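# Fit and lock the server's top cover, no tools inside

## Task

Close the server: place its top cover on it and get it locked, making sure no tool remains inside the case. The cover latches when it is slid closed, which takes either a firm shove or sliding it while both release buttons are pressed and held.

## Robot and tools

Robot: two seven-joint Kinova Gen3 arms, left_arm and right_arm, each ending in a two-finger parallel gripper. The fingers point along the gripper's +z axis and move apart along its x axis. The pads open to at most 50 mm. end_effector_position is the point midway between the pads; the fingertips stick out 17.5 mm past it. Turning the gripper a lot can swing the elbow, since the hand pose does not fix it.

Frames. Scene frame: origin at table-top height, halfway between the nominal arm bases, +z up, +x out over the table, left_arm on the +y side (image left/right is unrelated). Actual bases: left_arm at (-0.003, +0.269, 0) m, quat_wxyz (+1.000, 0, 0, -0.007); right_arm at (+0.046, -0.383, 0) m, quat_wxyz (+1.000, 0, 0, +0.005). Reported hand poses, velocities, targets and wrist-camera poses are in each arm's own base frame; fixed cameras and the table use the scene frame. Printed poses may be off by a few centimetres, more at long reach.

The 18-number row (used by execute_actions and move): one flat list covering both arms, every number in [-1, 1]. Order: left_arm dx, dy, dz, rx, ry, rz, left_gripper position, force_limit, speed, then the same nine for right_arm/right_gripper. Always send all 18 even if one arm stays put. dx..rz are an offset, not a pose: measured from that arm's Hand target as it stands when the action or move begins, along that Hand target's own axes. 1.0 equals 0.6 m for dx/dy/dz and 180 degrees for the rotation; rx, ry, rz form a single rotation vector. Six zeros re-request the current Hand target. The three gripper numbers are absolute settings, not offsets: position +1 = fully open (50 mm), about -0.65 = pads touching, -1 = close until the object stops them (use this to grip). force_limit per pad: -1 about 20 N, 0 about 102 N, +1 about 185 N (actual may exceed by ~15 N). speed of the gap: -1 = 20 mm/s, 0 = 85, +1 = 150. Both start at +1. A 0 is a real command, so to leave a gripper alone repeat its last three numbers. New force_limit or speed only applies after a position change of at least 0.01; to soften a grip, open first.

execute_actions(actions, cameras): actions is a list of actions; each action is a table of up to 15 rows, one row per 1/30 s step; a short table repeats its last row. Every row in an action counts from the action's starting Hand target, not from the previous row, and the next action starts from the new Hand target, so repeating an offset keeps moving. Images come only with an empty actions list or when cameras names them (["all"], a list of names, or []).

move(target, speed, blend, blocking, cameras): straight-line gripper paths toward target, which is one 18-number row or a list of up to 15 rows, all offsets from the same starting Hand targets. speed is path top speed in m/s, 0.002 to 0.5 (default 0.25), one value or one per target; rotation is capped at twice that in rad/s and at 0.873 rad/s. blend (m) rounds corners in a list; 0 stops at each point. All paths finish together, run at least 0.5 s and are cut off after 10 s. Gripper numbers for later targets are sent on arrival there. Moves do not avoid obstacles or the other arm; faster moves stray and hit harder. blocking=false returns after about 0.5 s while the move continues.

wait(seconds 0 to 10, cameras): lets the scene run holding last commands. stop(cameras): brakes a running move; fingers carry on. zoom_image(camera, region [x0, y0, x1, y1] pixels, at most 504 by 504): closer view of a camera's newest image. Cameras: cam_head_left, cam_head_right, cam_high, cam_low, cam_left_wrist, cam_right_wrist, all 672x504. clear_fault(arm): clears a reported torque fault on that arm. read_manual(section): licence texts only. finished_scene(scene): ends the current scene for good, with its number; the goal must hold without the robot.

Results: per arm end_effector_position (m) and end_effector_quat_wxyz in its base frame; Hand target (the last commanded pose after clipping, from which new offsets count; the gripper often rests a bit short, and the next command, even zeros, asks again); Joint positions, velocities ("within noise" = still), Joint torques (positive toward larger joint angle, offset and noisy); Flange force along the gripper's x y z (includes held weight, has error, dropped after row calls, restored by move or wait). Gripper: object_status 0 moving, 1 blocked while opening, 2 blocked while closing (a grip), 3 reached target or pads met (likely nothing held). Opening is about (250 - position_measured) x 0.202 mm. move adds a "move:" line: done, off_target, moving, held or fault, plus limits (paced = pose clipped, held = steps withheld by a check, e.g. the clearance check keeping arms apart). Orientation commands are clipped to 32 degrees from the measured one per step.

Avoid: the arms are stiff, so a target even millimetres beyond a firm contact presses very hard; to stop pushing, command back past the gripper. Joint torque over the limit (104.5 N m big joints, 51.3 N m wrist joints) or a joint straying over 5 degrees from plan stops the arm until clear_fault. Never let the arms hit or squeeze each other, including a gripper closing on the other's fingers. No drops, slams, releasing moving parts, or anything leaving the table. Holding loads, long stretched reach or pushing at unreachable poses heats motors: MOTOR HOT appears at 60 °C, and at 75 °C the arm sinks and stops for 30 to 60 s. Loose objects may get nudged now and then.

Each tool is called after "Request:" as a command line: name --argument value for each argument, lists and objects as JSON in quotes; but a table of rows of numbers goes row by row, as --pt "numbers of a row", without its own name.

## Session

Request:
execute_actions --actions '[]'

Scene clock: 0.00 s.
left_arm: end_effector_position=(+0.3230, -0.0806, +0.2929) position_measured=3 object_status=3 end_effector_quat_wxyz=(-0.072, +0.850, -0.519, -0.052) | right_arm: end_effector_position=(+0.3334, +0.0705, +0.3378) position_measured=3 object_status=3 end_effector_quat_wxyz=(+0.312, +0.663, -0.660, +0.167)
Joint positions: left_arm=[0.026 0.124 0.35 1.726 -0.207 1.382 -0.674] | right_arm=[-0.284 0.504 -0.627 1.365 0.564 2.04 3.844]
Joint velocities: within noise
Joint torques (N m): no reading
Flange force (N): no reading
Hand target: left_arm +0.3230, -0.0806, +0.2929; -0.072, +0.850, -0.519, -0.052 | right_arm +0.3334, +0.0705, +0.3378; +0.312, +0.663, -0.660, +0.167
Tool commands: left_gripper/position=+1.0 left_gripper/force_limit=+1.0 left_gripper/speed=+1.0 right_gripper/position=+1.0 right_gripper/force_limit=+1.0 right_gripper/speed=+1.0

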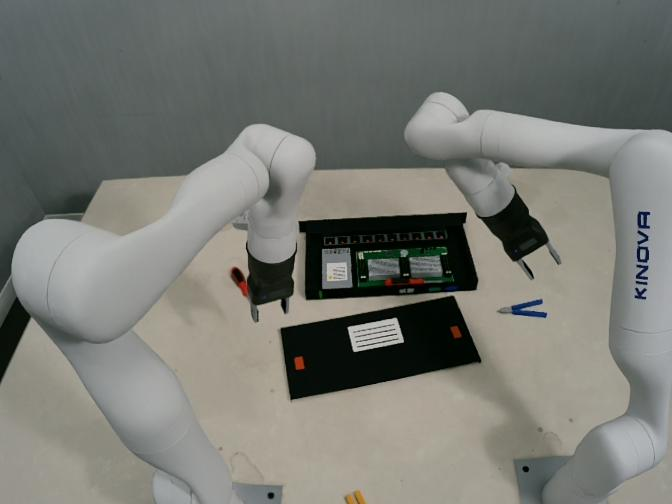

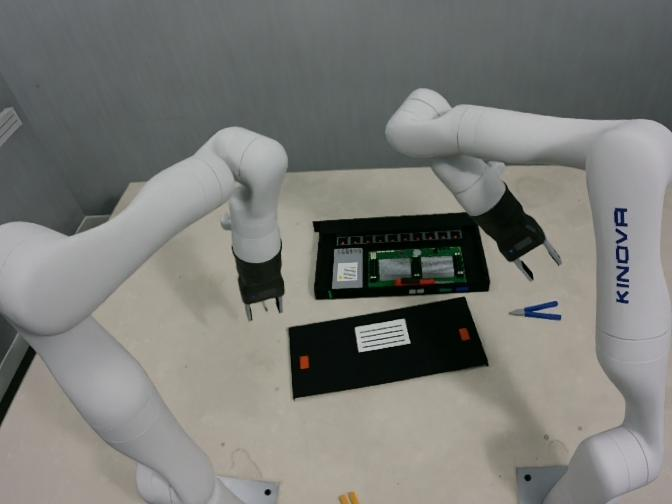

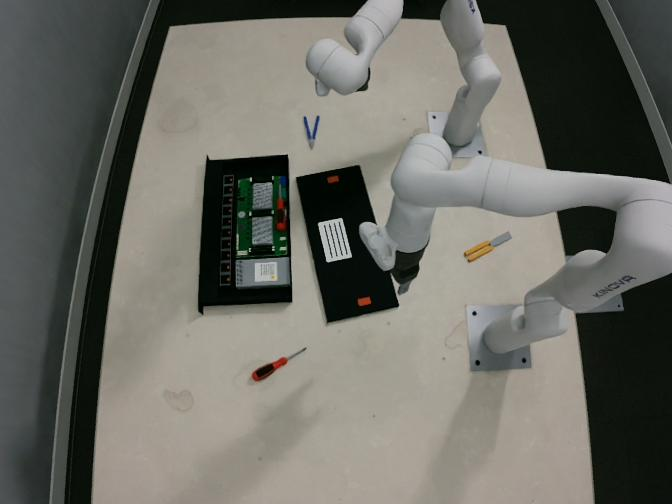

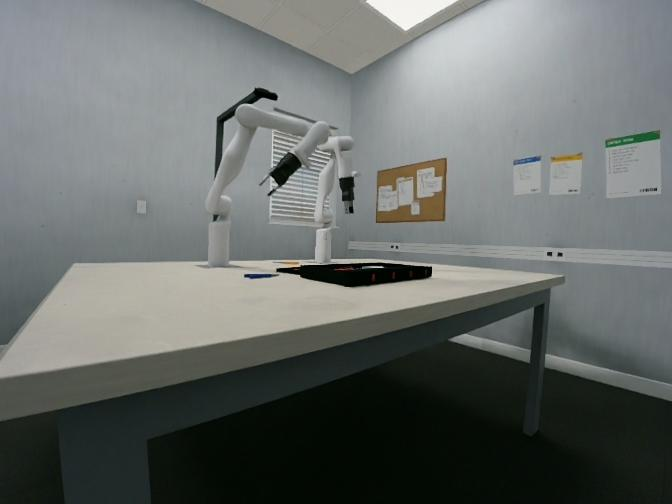

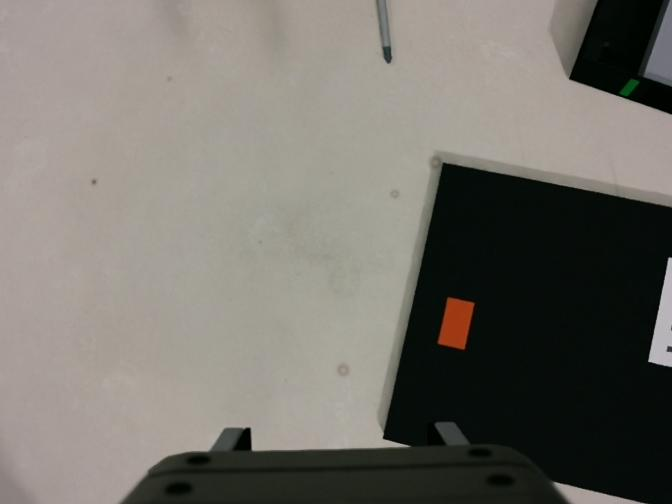

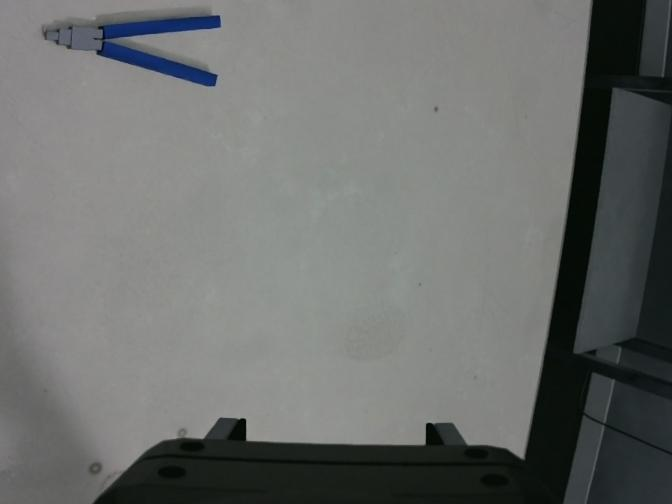

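Request:
zoom_image --camera "cam_high" --region '[190, 130, 410, 330]'

Request:
zoom_image --camera "cam_head_left" --region '[270, 190, 500, 410]'

Request:
zoom_image --camera "cam_low" --region '[230, 240, 450, 300]'

Scaled by 2.291.

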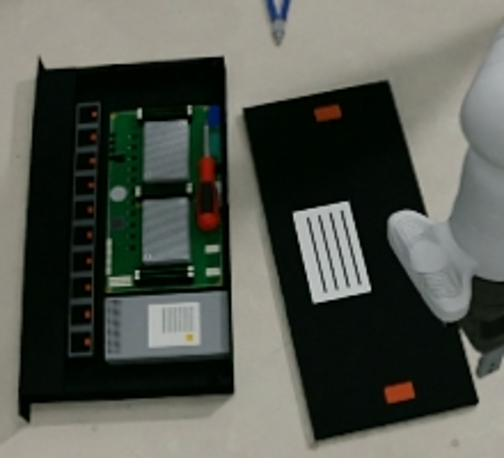

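Scaled by 2.191.

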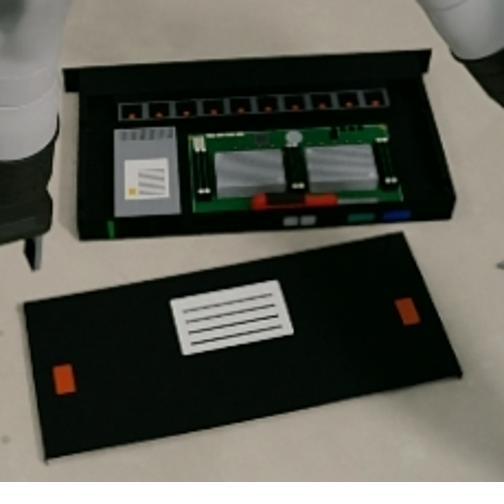

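Scaled by 2.291.

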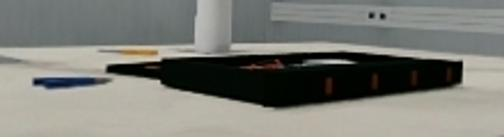

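Request:
move --target '[0.019,0.0038,0.2557,-0.0091,0.0564,0.1506,1,1,1,-0.414,-0.2997,-0.2313,0.0666,-0.2201,0.0013,1,1,1]' --speed 0.35 --cameras '["cam_left_wrist","cam_right_wrist","cam_high"]'

Scene clock: 109.00 s.
left_arm: end_effector_position=(+0.3241, -0.0645, +0.1399) position_measured=3 object_status=3 end_effector_quat_wxyz=(+0.000, +0.707, -0.707, +0.000) | right_arm: end_effector_position=(+0.5177, +0.3379, +0.2497) position_measured=3 object_status=3 end_effector_quat_wxyz=(+0.001, +0.707, -0.707, +0.000)
Joint positions: left_arm=[-0.152 0.264 0.335 2.105 -0.122 0.79 -1.313] | right_arm=[-0.394 0.866 -0.7 0.731 0.516 1.666 3.871]
Joint torques (N m): left_arm=[-0.33 -11.27 2.08 -5.79 0.03 0.01 -0.31] | right_arm=[-0.98 -24.42 -3.82 -9.5 0.22 -0.11 -0.1]
Flange force (N): left_arm=[1.6 -2.7 -0.5] | right_arm=[7.0 7.6 4.3]
Hand target: left_arm +0.3241, -0.0645, +0.1399; +0.000, +0.707, -0.707, +0.000 | right_arm +0.5178, +0.3379, +0.2497; +0.001, +0.707, -0.707, +0.000
Off the commanded pose: left_arm 0.000 m, 0 deg | right_arm 0.000 m, 0 deg.
move: done
Images, in order (width x height): cam_high 672x504, cam_left_wrist 672x504, cam_right_wrist 672x504.

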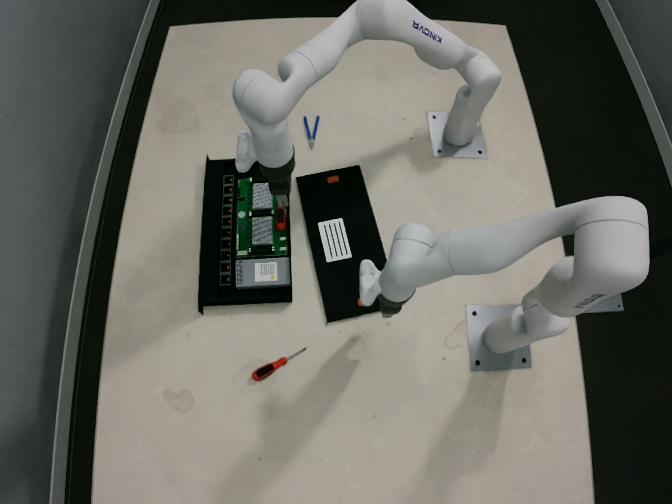

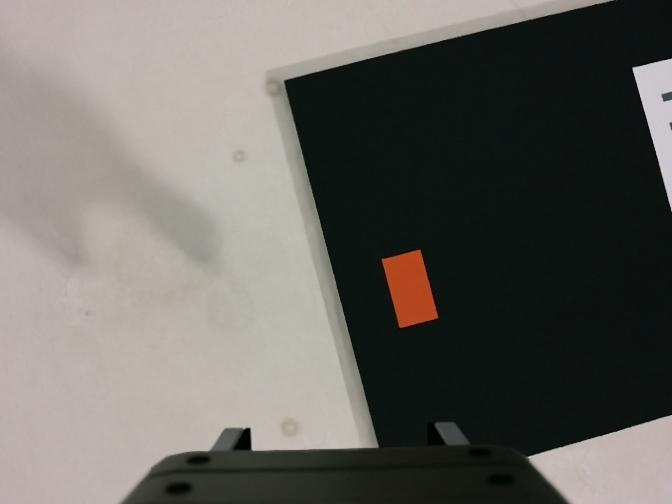

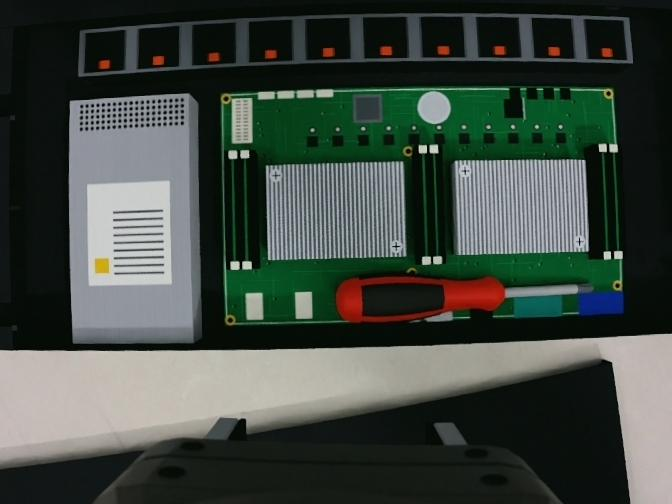

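Request:
execute_actions --actions '[]'

Request:
zoom_image --camera "cam_low" --region '[260, 250, 360, 295]'

Request:
zoom_image --camera "cam_left_wrist" --region '[260, 60, 540, 270]'

Request:
zoom_image --camera "cam_right_wrist" --region '[300, 230, 672, 420]'

Request:
zoom_image --camera "cam_head_left" --region '[270, 300, 380, 410]'

Request:
zoom_image --camera "cam_right_wrist" --region '[0, 0, 672, 380]'

Scene clock: 163.07 s.
left_arm: end_effector_position=(+0.3241, -0.0645, +0.1399) position_measured=3 object_status=3 end_effector_quat_wxyz=(+0.000, +0.707, -0.707, +0.000) | right_arm: end_effector_position=(+0.5178, +0.3379, +0.2497) position_measured=3 object_status=3 end_effector_quat_wxyz=(+0.001, +0.707, -0.707, +0.000)
Joint positions: left_arm=[-0.152 0.264 0.335 2.105 -0.122 0.79 -1.313] | right_arm=[-0.394 0.866 -0.7 0.731 0.516 1.666 3.871]
Joint velocities: within noise
Joint torques (N m): left_arm=[-0.42 -11.15 2.11 -5.78 -0.04 0.03 -0.23] | right_arm=[-1.06 -24.43 -3.93 -9.63 0.2 -0.14 -0.14]
Flange force (N): left_arm=[1.5 -2.4 -0.8] | right_arm=[7.6 8.2 4.6]
Hand target: left_arm +0.3241, -0.0645, +0.1399; +0.000, +0.707, -0.707, +0.000 | right_arm +0.5178, +0.3379, +0.2497; +0.001, +0.707, -0.707, +0.000
Tool commands: left_gripper/position=+1.0 left_gripper/force_limit=+1.0 left_gripper/speed=+1.0 right_gripper/position=+1.0 right_gripper/force_limit=+1.0 right_gripper/speed=+1.0
Off the commanded pose: left_arm 0.000 m, 0 deg | right_arm 0.000 m, 0 deg.

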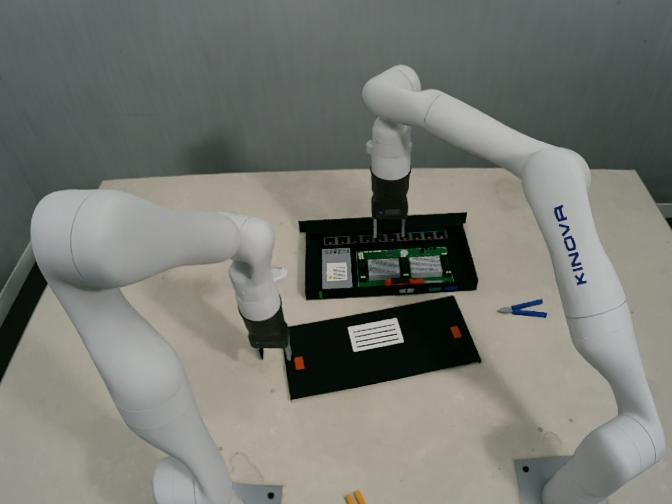

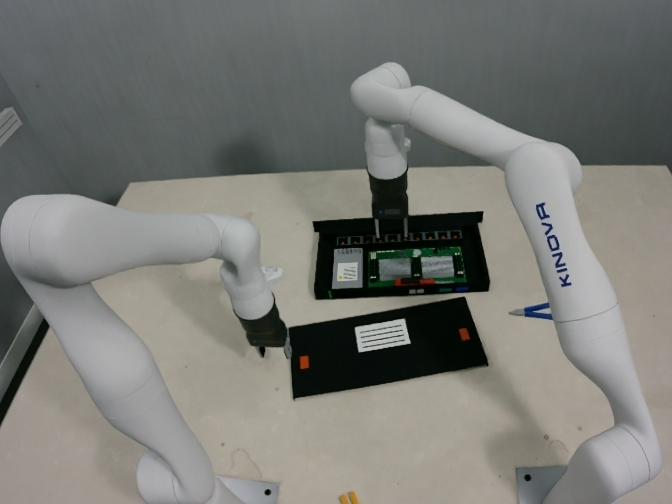

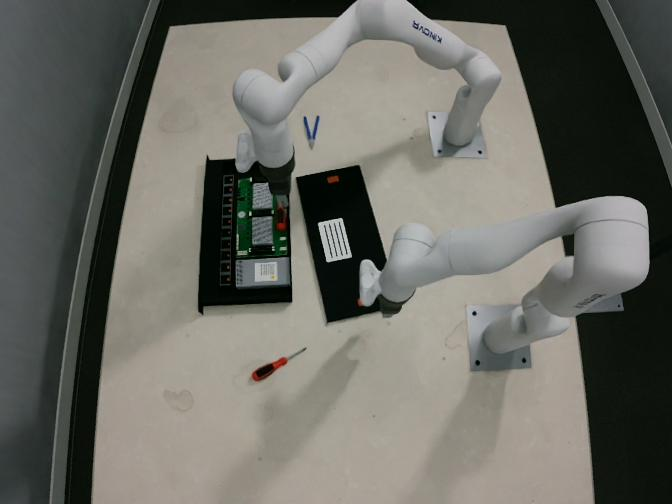

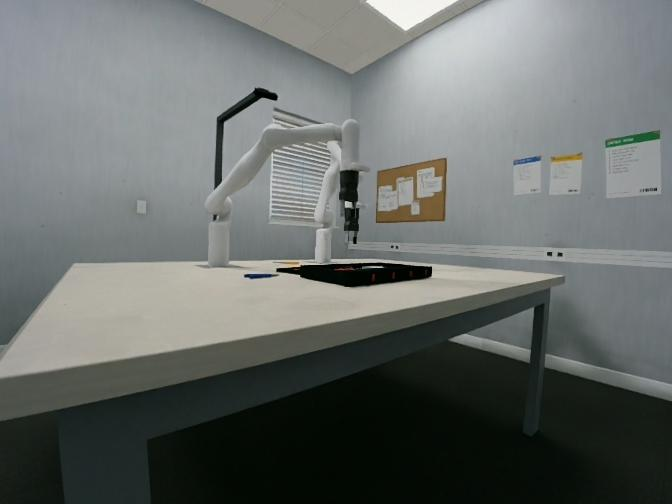

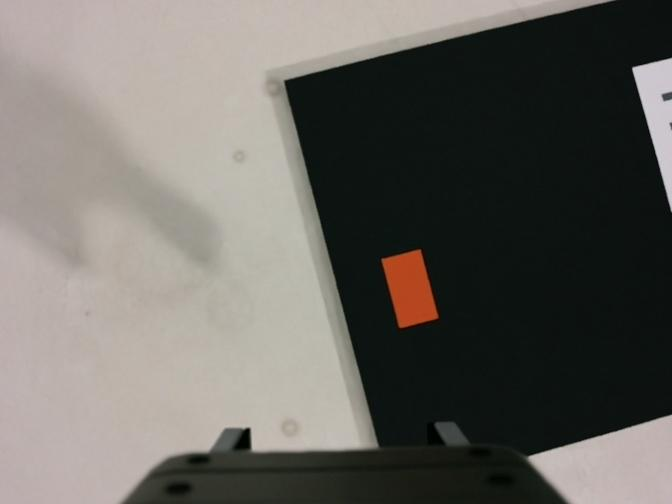

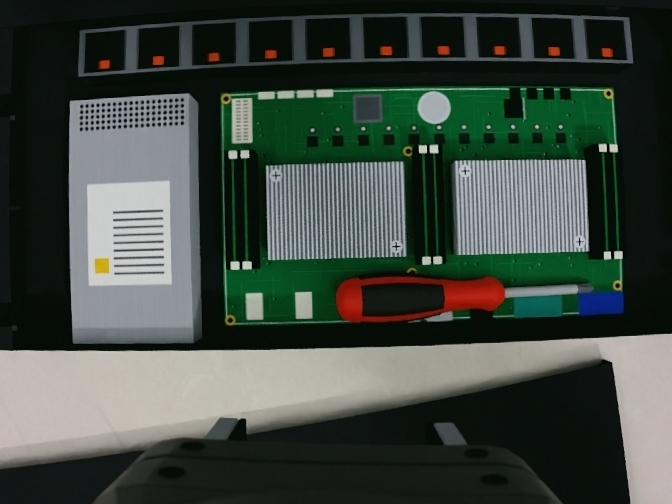

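Scaled by 5.040.

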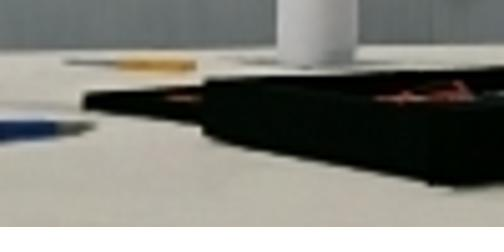

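Scaled by 1.800.

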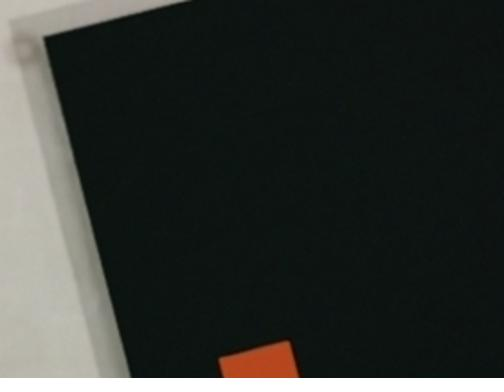

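Scaled by 1.355.

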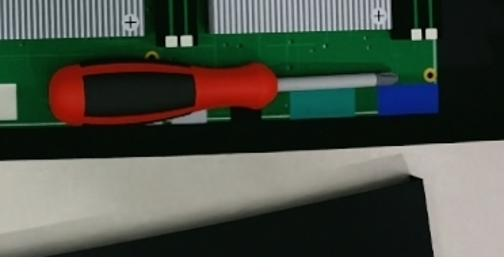

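Scaled by 4.582.

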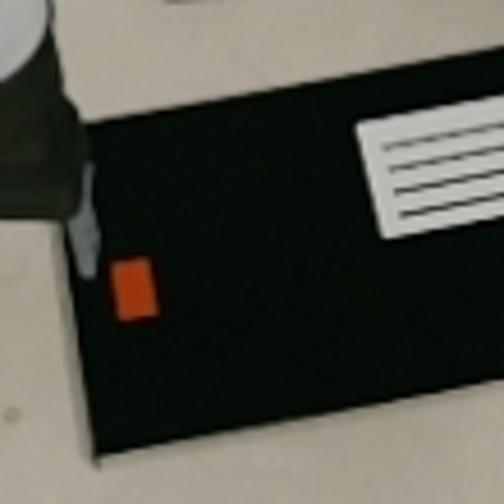

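Region (0, 0, 672, 380) is 672x380 pixels. A region can be at most 504 by 504 pixels.

Request:
move --target '[-0.2225,-0.0023,0.158,0.281,0.220,0.381,1,1,1,0.1437,-0.0503,0.2328,0,0,0.5,1,1,1]' --speed 0.3 --cameras '["cam_left_wrist","cam_right_wrist"]'

Request:
zoom_image --camera "cam_left_wrist" --region '[100, 200, 600, 480]'

Scene clock: 243.60 s.
left_arm: end_effector_position=(+0.3256, +0.0691, +0.0452) position_measured=3 object_status=3 end_effector_quat_wxyz=(+0.061, -0.105, +0.860, -0.496) | right_arm: end_effector_position=(+0.5478, +0.2515, +0.1100) position_measured=3 object_status=3 end_effector_quat_wxyz=(+0.000, +0.000, +1.000, -0.001)
Joint positions: left_arm=[-1.534 1.246 0.856 1.917 -0.001 0.902 -3.739] | right_arm=[-0.29 0.868 -0.393 1.124 0.319 1.208 2.472]
Joint torques (N m): left_arm=[-0.38 -15.34 8.5 1.64 2.07 1.71 -0.23] | right_arm=[-1.12 -23.85 -3.25 -9.7 0.18 -0.08 -0.11]
Flange force (N): left_arm=[-2.5 2.2 -0.5] | right_arm=[6.1 -5.0 1.0]
Hand target: left_arm +0.3256, +0.0691, +0.0452; +0.061, -0.105, +0.860, -0.496 | right_arm +0.5478, +0.2515, +0.1101; +0.000, +0.000, +1.000, -0.001
Off the commanded pose: left_arm 0.000 m, 0 deg | right_arm 0.000 m, 0 deg.
move: done
Images, in order (width x height): cam_left_wrist 672x504, cam_right_wrist 672x504.

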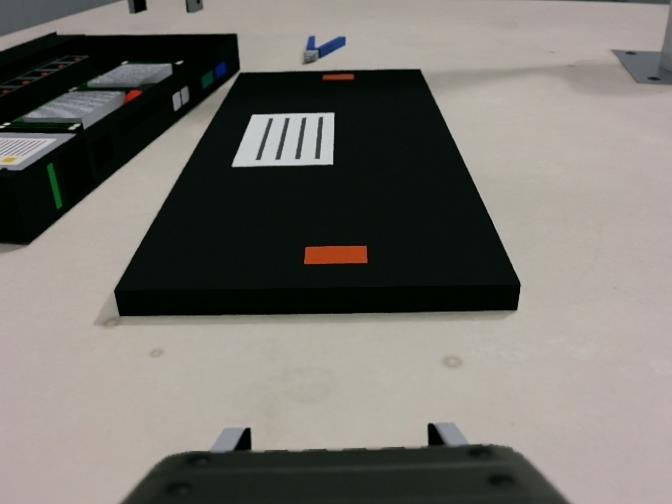

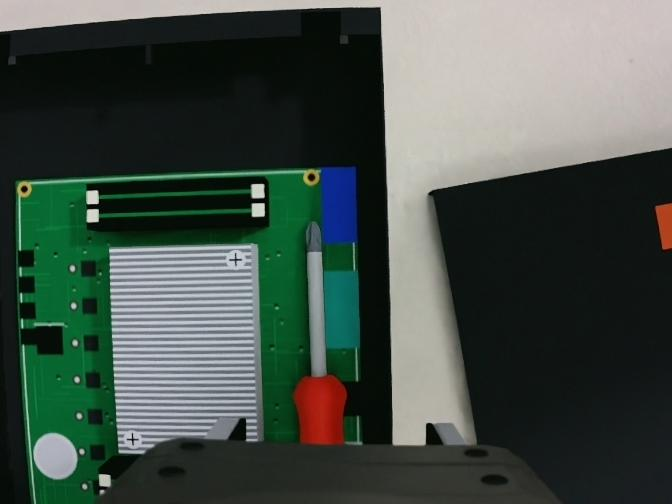

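Scaled by 1.008.

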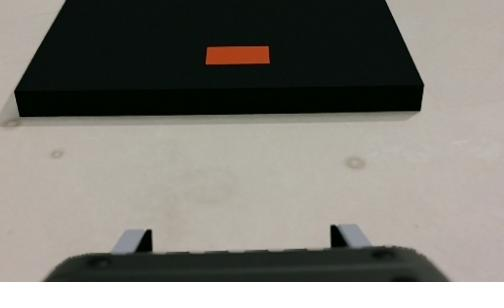

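Request:
move --target '[0,0,0,0,0,0,1,1,1,-0.0095,-0.0195,0.105,0,0,0,-0.1,-0.6,0]' --speed 0.12 --cameras '["cam_left_wrist","cam_right_wrist"]'

Request:
zoom_image --camera "cam_left_wrist" --region '[0, 0, 260, 220]'

Scene clock: 339.10 s.
left_arm: end_effector_position=(+0.3256, +0.0691, +0.0452) position_measured=3 object_status=3 end_effector_quat_wxyz=(+0.061, -0.105, +0.860, -0.496) | right_arm: end_effector_position=(+0.5535, +0.2398, +0.0471) position_measured=167 object_status=3 end_effector_quat_wxyz=(+0.000, +0.000, +1.000, -0.001)
Joint positions: left_arm=[-1.534 1.246 0.856 1.917 -0.001 0.902 -3.739] | right_arm=[-0.271 0.943 -0.377 1.188 0.347 1.074 2.471]
Joint torques (N m): left_arm=[-0.39 -15.35 8.61 1.55 2.04 1.88 -0.22] | right_arm=[-1.15 -24.38 -3.37 -9.18 0.21 -0.15 -0.12]
Flange force (N): left_arm=[-2.1 2.1 0.2] | right_arm=[5.7 -4.7 0.3]
Hand target: left_arm +0.3256, +0.0691, +0.0452; +0.061, -0.105, +0.860, -0.496 | right_arm +0.5535, +0.2397, +0.0471; +0.000, +0.000, +1.000, -0.001
Off the commanded pose: left_arm 0.000 m, 0 deg | right_arm 0.000 m, 0 deg.
move: done
Images, in order (width x height): cam_left_wrist 672x504, cam_right_wrist 672x504.

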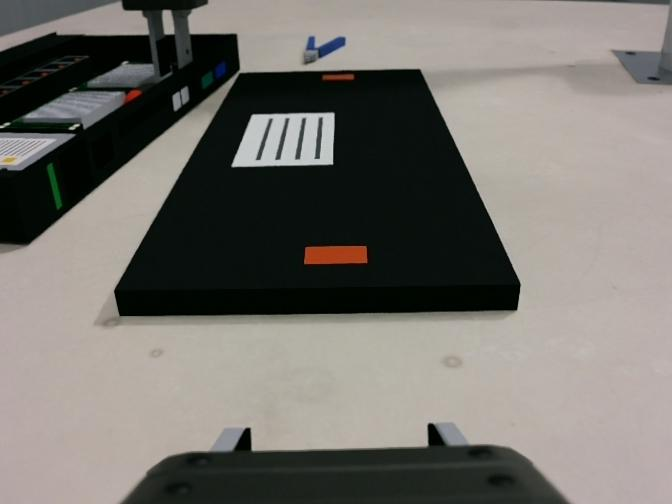

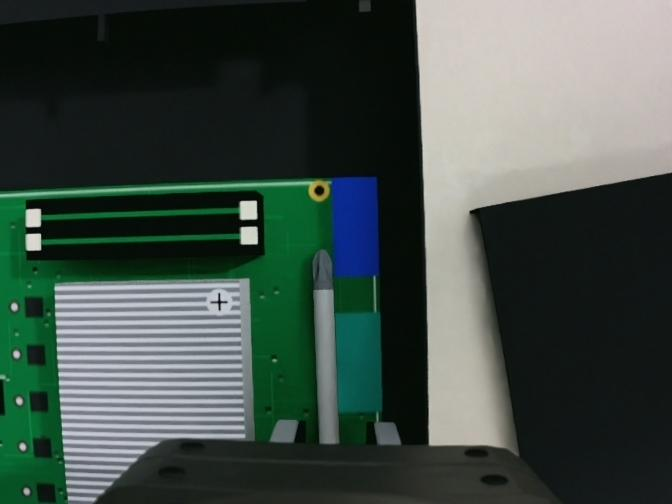

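Scaled by 1.938.

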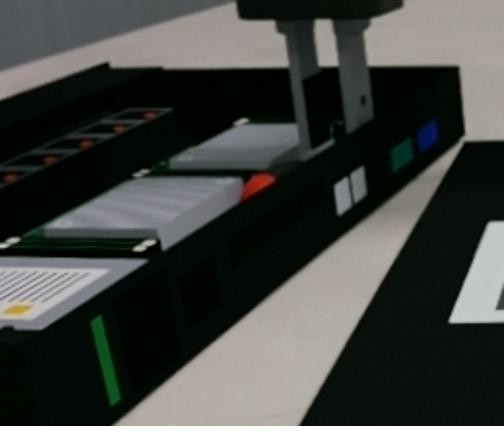

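Request:
move --pt "0 0 0 0 0 0 1 1 1 -0.0017 0.0172 -0.025 0 0 0 0.11 -0.6 -0.5" --pt "0 0 0 0 0 0 1 1 1 -0.0017 0.0172 0.004 0 0 0 0.11 -0.6 -0.5" --pt "0 0 0 0 0 0 1 1 1 -0.0017 0.0172 0.006 0 0 0 -1 -0.6 -0.5" --speed '[0.1,0.06,0.03]' --cameras '["cam_left_wrist","cam_right_wrist"]'

Request:
zoom_image --camera "cam_left_wrist" --region '[0, 0, 260, 220]'

Scene clock: 414.37 s.
left_arm: end_effector_position=(+0.3256, +0.0691, +0.0452) position_measured=3 object_status=3 end_effector_quat_wxyz=(+0.061, -0.105, +0.860, -0.496) | right_arm: end_effector_position=(+0.5546, +0.2501, +0.0437) position_measured=251 object_status=3 end_effector_quat_wxyz=(+0.000, +0.000, +1.000, -0.001)
Joint positions: left_arm=[-1.534 1.246 0.856 1.917 -0.001 0.902 -3.739] | right_arm=[-0.289 0.958 -0.375 1.165 0.348 1.08 2.46]
Joint torques (N m): left_arm=[-0.4 -15.35 8.58 1.59 2.03 1.92 -0.26] | right_arm=[-0.72 -2.83 -0.35 -1.71 0.69 -1.62 -0.13]
Flange force (N): left_arm=[-2.2 2.1 0.3] | right_arm=[11.0 -6.4 -37.6]
Hand target: left_arm +0.3256, +0.0691, +0.0452; +0.061, -0.105, +0.860, -0.496 | right_arm +0.5545, +0.2500, +0.0435; +0.000, +0.000, +1.000, -0.001
Off the commanded pose: left_arm 0.000 m, 0 deg | right_arm 0.000 m, 0 deg.
move: done
Images, in order (width x height): cam_left_wrist 672x504, cam_right_wrist 672x504.

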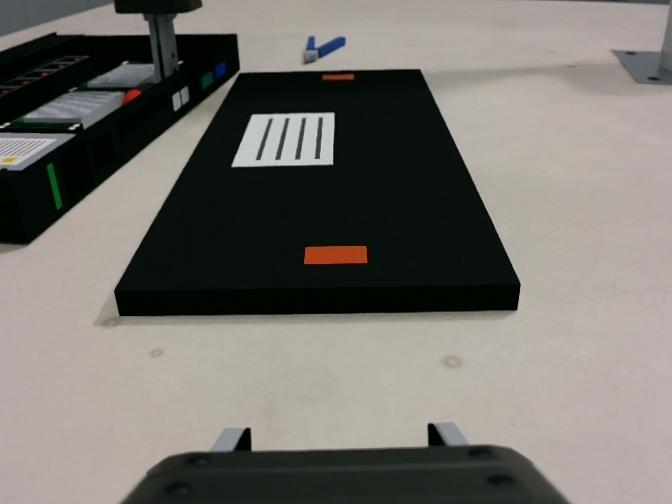

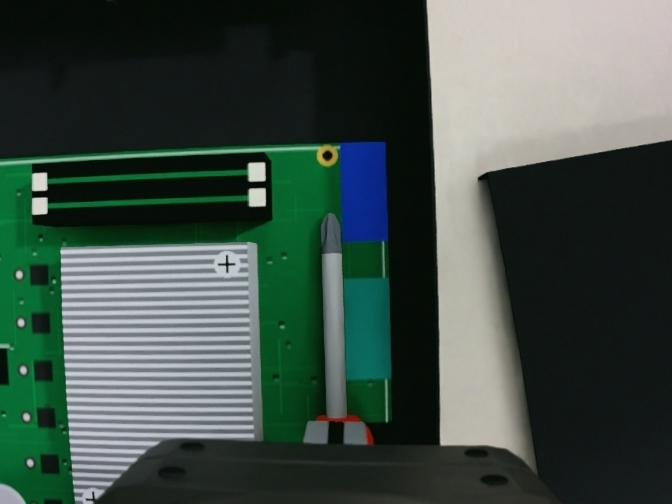

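Scaled by 1.938.

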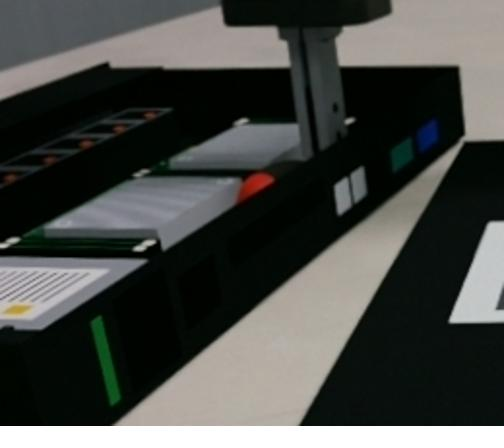

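Request:
move --pt "0 0 0 0 0 0 1 1 1 0 0 -0.0583 0 0 0 -1 -0.6 -0.5" --pt "0 0 0 0 0 0 1 1 1 0.0008 0.1775 -0.0583 0 0 0 -1 -0.6 -0.5" --pt "0 0 0 0 0 0 1 1 1 0.0008 0.1775 0.01 0 0 0 -1 -0.6 -0.5" --pt "0 0 0 0 0 0 1 1 1 0.0008 0.0608 0.01 0 0 0 -1 -0.6 -0.5" --pt "0 0 0 0 0 0 1 1 1 0.0008 0.07 -0.08 0 0 0 -1 -0.6 -0.5" --pt "0 0 0 0 0 0 1 1 1 0 -0.0833 -0.1275 0 0 0 -1 -0.6 -0.5" --speed '[0.15,0.2,0.1,0.06,0.2,0.25]' --blend '[0.01,0.01,0,0,0.02,0]' --cameras '["cam_left_wrist","cam_right_wrist"]'

Scene clock: 518.97 s.
left_arm: end_effector_position=(+0.3256, +0.0691, +0.0452) position_measured=3 object_status=3 end_effector_quat_wxyz=(+0.061, -0.105, +0.860, -0.496) | right_arm: end_effector_position=(+0.5545, +0.2002, +0.1200) position_measured=251 object_status=3 end_effector_quat_wxyz=(+0.000, +0.000, +1.000, -0.001)
Joint positions: left_arm=[-1.534 1.246 0.856 1.917 -0.001 0.902 -3.739] | right_arm=[-0.196 0.827 -0.399 1.176 0.313 1.197 2.55]
Joint torques (N m): left_arm=[-0.35 -15.31 8.59 1.54 2.05 1.9 -0.27] | right_arm=[-1.05 -23.27 -3.26 -9.87 0.19 -0.07 -0.22]
Flange force (N): left_arm=[-2.0 2.0 0.2] | right_arm=[6.8 -4.7 1.4]
Hand target: left_arm +0.3256, +0.0691, +0.0452; +0.061, -0.105, +0.860, -0.496 | right_arm +0.5545, +0.2002, +0.1200; +0.000, +0.000, +1.000, -0.001
Off the commanded pose: left_arm 0.000 m, 0 deg | right_arm 0.000 m, 0 deg.
move: done
Images, in order (width x height): cam_left_wrist 672x504, cam_right_wrist 672x504.

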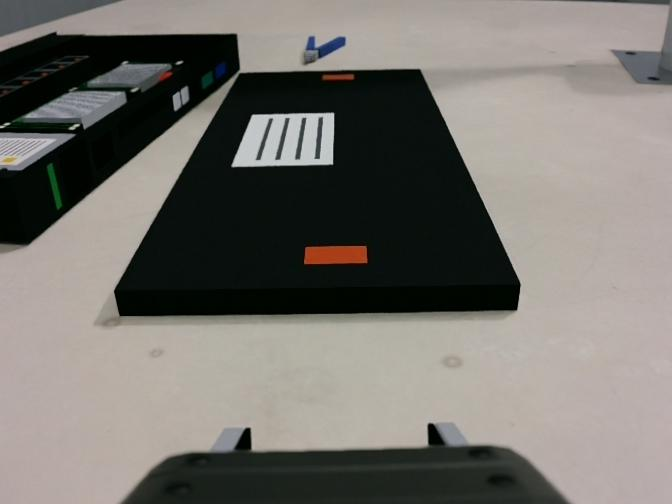

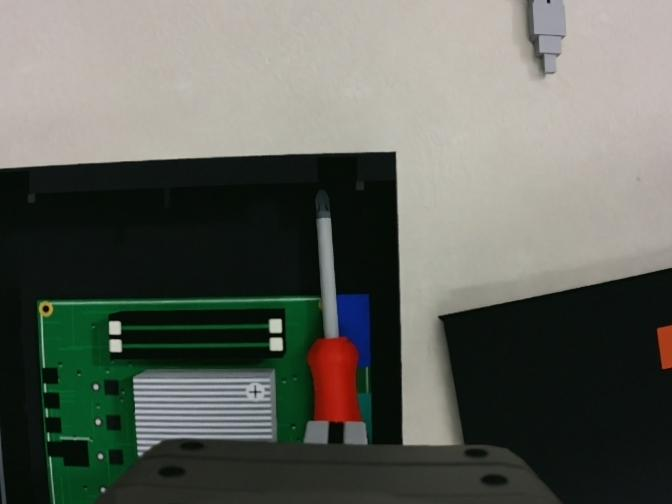

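Request:
move --pt "0 0 0 0 0 0 1 1 1 -0.0067 -0.0945 0.1 0 0 0 0.01 -0.3 0" --pt "0 0 0 0 0 0 1 1 1 -0.0067 -0.0945 0.1558 0 0 0 -1 -0.3 -0.5" --pt "0 0 0 0 0 0 1 1 1 -0.0067 -0.0945 -0.05 0 0 0 -1 -0.3 -0.5" --speed '[0.2,0.06,0.12]' --cameras '["cam_right_wrist","cam_head_left","cam_high"]'

Scene clock: 542.43 s.
left_arm: end_effector_position=(+0.3256, +0.0691, +0.0452) position_measured=3 object_status=3 end_effector_quat_wxyz=(+0.061, -0.105, +0.860, -0.496) | right_arm: end_effector_position=(+0.5585, +0.1435, +0.1501) position_measured=227 object_status=2 end_effector_quat_wxyz=(+0.000, +0.000, +1.000, -0.001)
Joint positions: left_arm=[-1.534 1.246 0.856 1.917 -0.001 0.902 -3.739] | right_arm=[-0.092 0.768 -0.408 1.193 0.297 1.239 2.648]
Joint torques (N m): left_arm=[-0.4 -15.3 8.62 1.58 2.01 1.85 -0.25] | right_arm=[-1.06 -22.93 -3.25 -10.32 0.17 -0.16 -0.12]
Flange force (N): left_arm=[-2.2 2.1 0.0] | right_arm=[7.3 -3.9 2.4]
Hand target: left_arm +0.3256, +0.0691, +0.0452; +0.061, -0.105, +0.860, -0.496 | right_arm +0.5585, +0.1435, +0.1501; +0.000, +0.000, +1.000, -0.001
Off the commanded pose: left_arm 0.000 m, 0 deg | right_arm 0.000 m, 0 deg.
move: done
Images, in order (width x height): cam_head_left 672x504, cam_high 672x504, cam_right_wrist 672x504.

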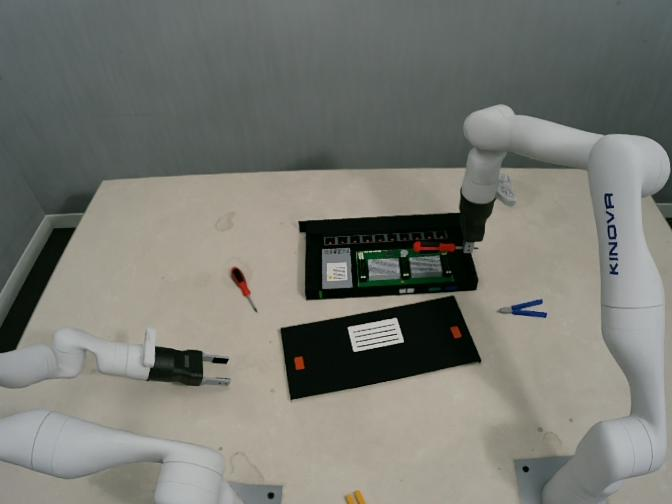

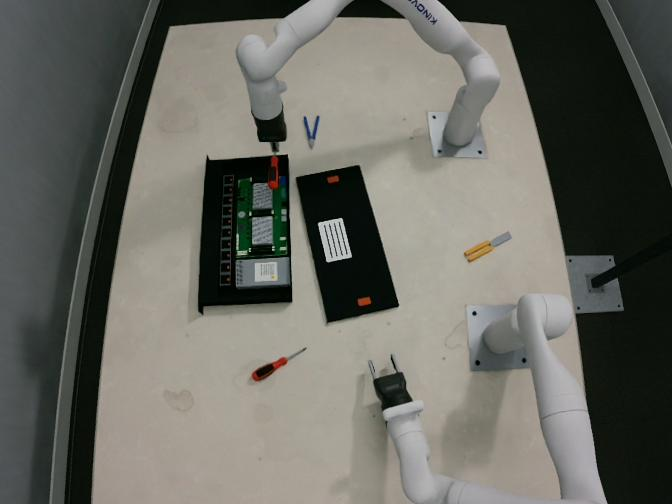

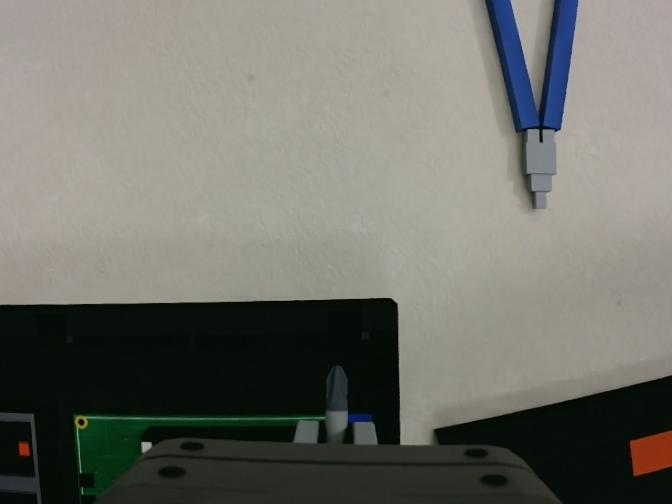

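Request:
move --pt "-0.0089 -0.1397 0.126 -0.3333 0 0 1 1 1 -0.1025 -0.4392 0.0335 0 0 0 -1 -0.3 -0.5" --pt "-0.0089 -0.1397 0.126 -0.3333 0 0 1 1 1 -0.1025 -0.4392 0.2118 0 0 0 0.5 -0.3 -0.5" --pt "-0.0089 -0.1397 0.126 -0.3333 0 0 1 1 1 -0.1025 -0.4392 0.0502 0 0 0 0.5 -0.3 -0.5" --speed '[0.25,0.08,0.2]' --cameras '["cam_left_wrist","cam_right_wrist"]'

Request:
move --pt "0 0 0 0 0 0 1 1 1 0.3212 0.3975 0.0667 0 0 -0.0756 1 -0.3 0" --pt "0 0 0.0992 0 0 0 1 1 1 0.3212 0.3975 0.1658 0 0 -0.0756 1 -0.3 0" --speed '[0.25,0.08]' --cameras '["cam_left_wrist","cam_head_left","cam_high"]'

Scene clock: 645.83 s.
left_arm: end_effector_position=(+0.3566, -0.0339, +0.0799) position_measured=3 object_status=3 end_effector_quat_wxyz=(+0.000, -0.121, +0.993, +0.000) | right_arm: end_effector_position=(+0.6199, -0.1201, +0.1203) position_measured=78 object_status=3 end_effector_quat_wxyz=(+0.000, +0.000, +1.000, -0.001)
Joint positions: left_arm=[-0.231 0.45 0.342 2.103 -0.253 0.626 -2.613] | right_arm=[0.305 0.927 -0.382 0.957 0.316 1.307 3.124]
Joint torques (N m): left_arm=[-0.42 -13.46 2.62 -4.48 0.02 0.06 -0.25] | right_arm=[-1.05 -25.35 -3.01 -10.09 0.24 -0.18 -0.09]
Flange force (N): left_arm=[-2.0 -2.7 1.0] | right_arm=[8.5 -0.1 1.6]
Hand target: left_arm +0.3566, -0.0339, +0.0799; +0.000, -0.121, +0.993, +0.000 | right_arm +0.6199, -0.1201, +0.1203; +0.000, +0.000, +1.000, -0.001
Off the commanded pose: left_arm 0.000 m, 0 deg | right_arm 0.000 m, 0 deg.
move: done
Images, in order (width x height): cam_left_wrist 672x504, cam_right_wrist 672x504.

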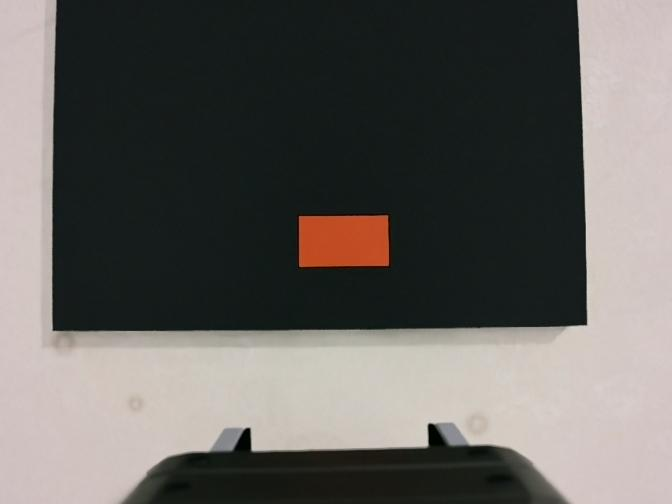

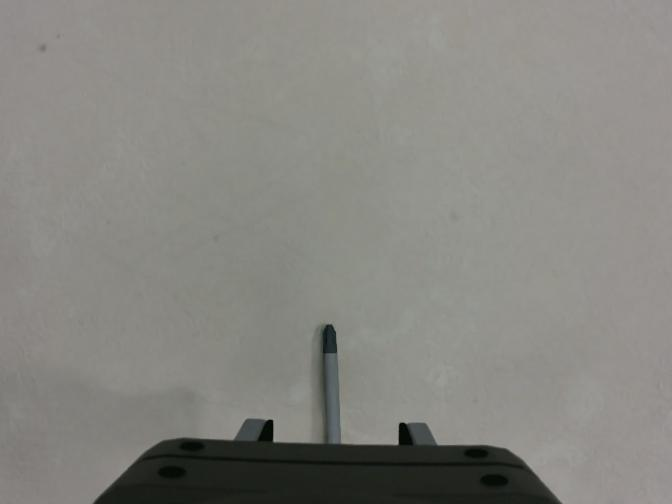

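Scene clock: 648.63 s.
left_arm: end_effector_position=(+0.3566, -0.0338, +0.0204) position_measured=3 object_status=3 end_effector_quat_wxyz=(+0.000, -0.121, +0.993, +0.000) | right_arm: end_effector_position=(+0.4272, +0.1184, +0.0207) position_measured=3 object_status=3 end_effector_quat_wxyz=(+0.000, -0.118, +0.993, -0.001)
Joint positions: left_arm=[-0.16 0.59 0.254 2.152 -0.339 0.437 -2.538] | right_arm=[-0.046 0.718 -0.418 1.848 0.447 0.67 2.651]
Joint torques (N m): left_arm=[-0.38 -14.85 2.59 -2.94 0.09 -0.17 -0.23] | right_arm=[-1.08 -18.15 -3.22 -6.73 0.3 -0.18 -0.1]
Flange force (N): left_arm=[-1.5 -2.7 1.9] | right_arm=[5.0 -2.7 -0.4]
Hand target: left_arm +0.3566, -0.0338, +0.0203; +0.000, -0.121, +0.993, +0.000 | right_arm +0.4272, +0.1184, +0.0206; +0.000, -0.118, +0.993, -0.001
Off the commanded pose: left_arm 0.000 m, 0 deg | right_arm 0.000 m, 0 deg.
move: done
Images, in order (width x height): cam_head_left 672x504, cam_high 672x504, cam_left_wrist 672x504.

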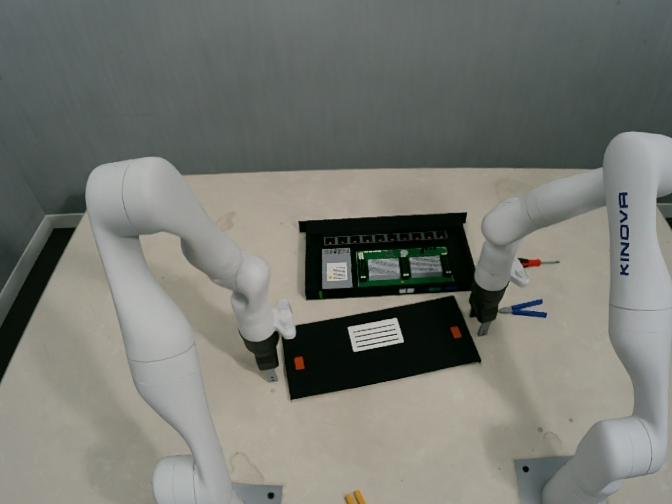

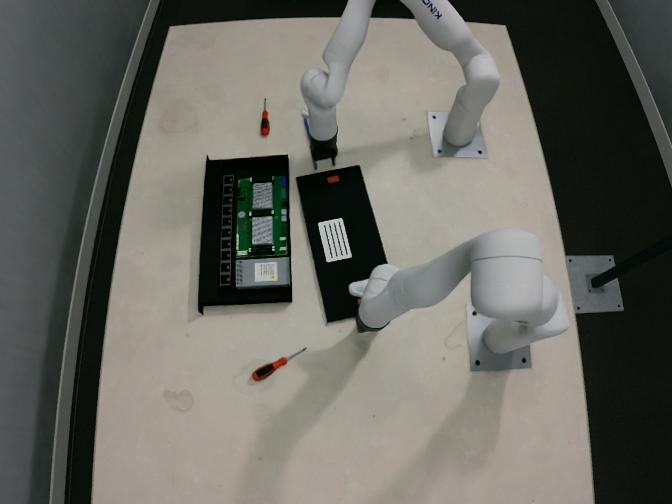

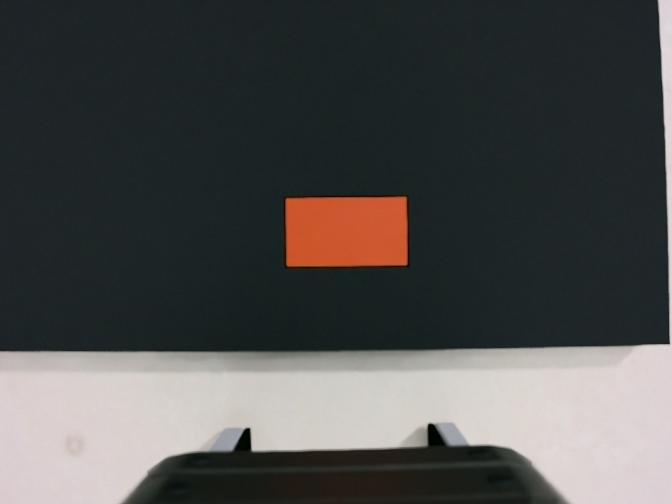

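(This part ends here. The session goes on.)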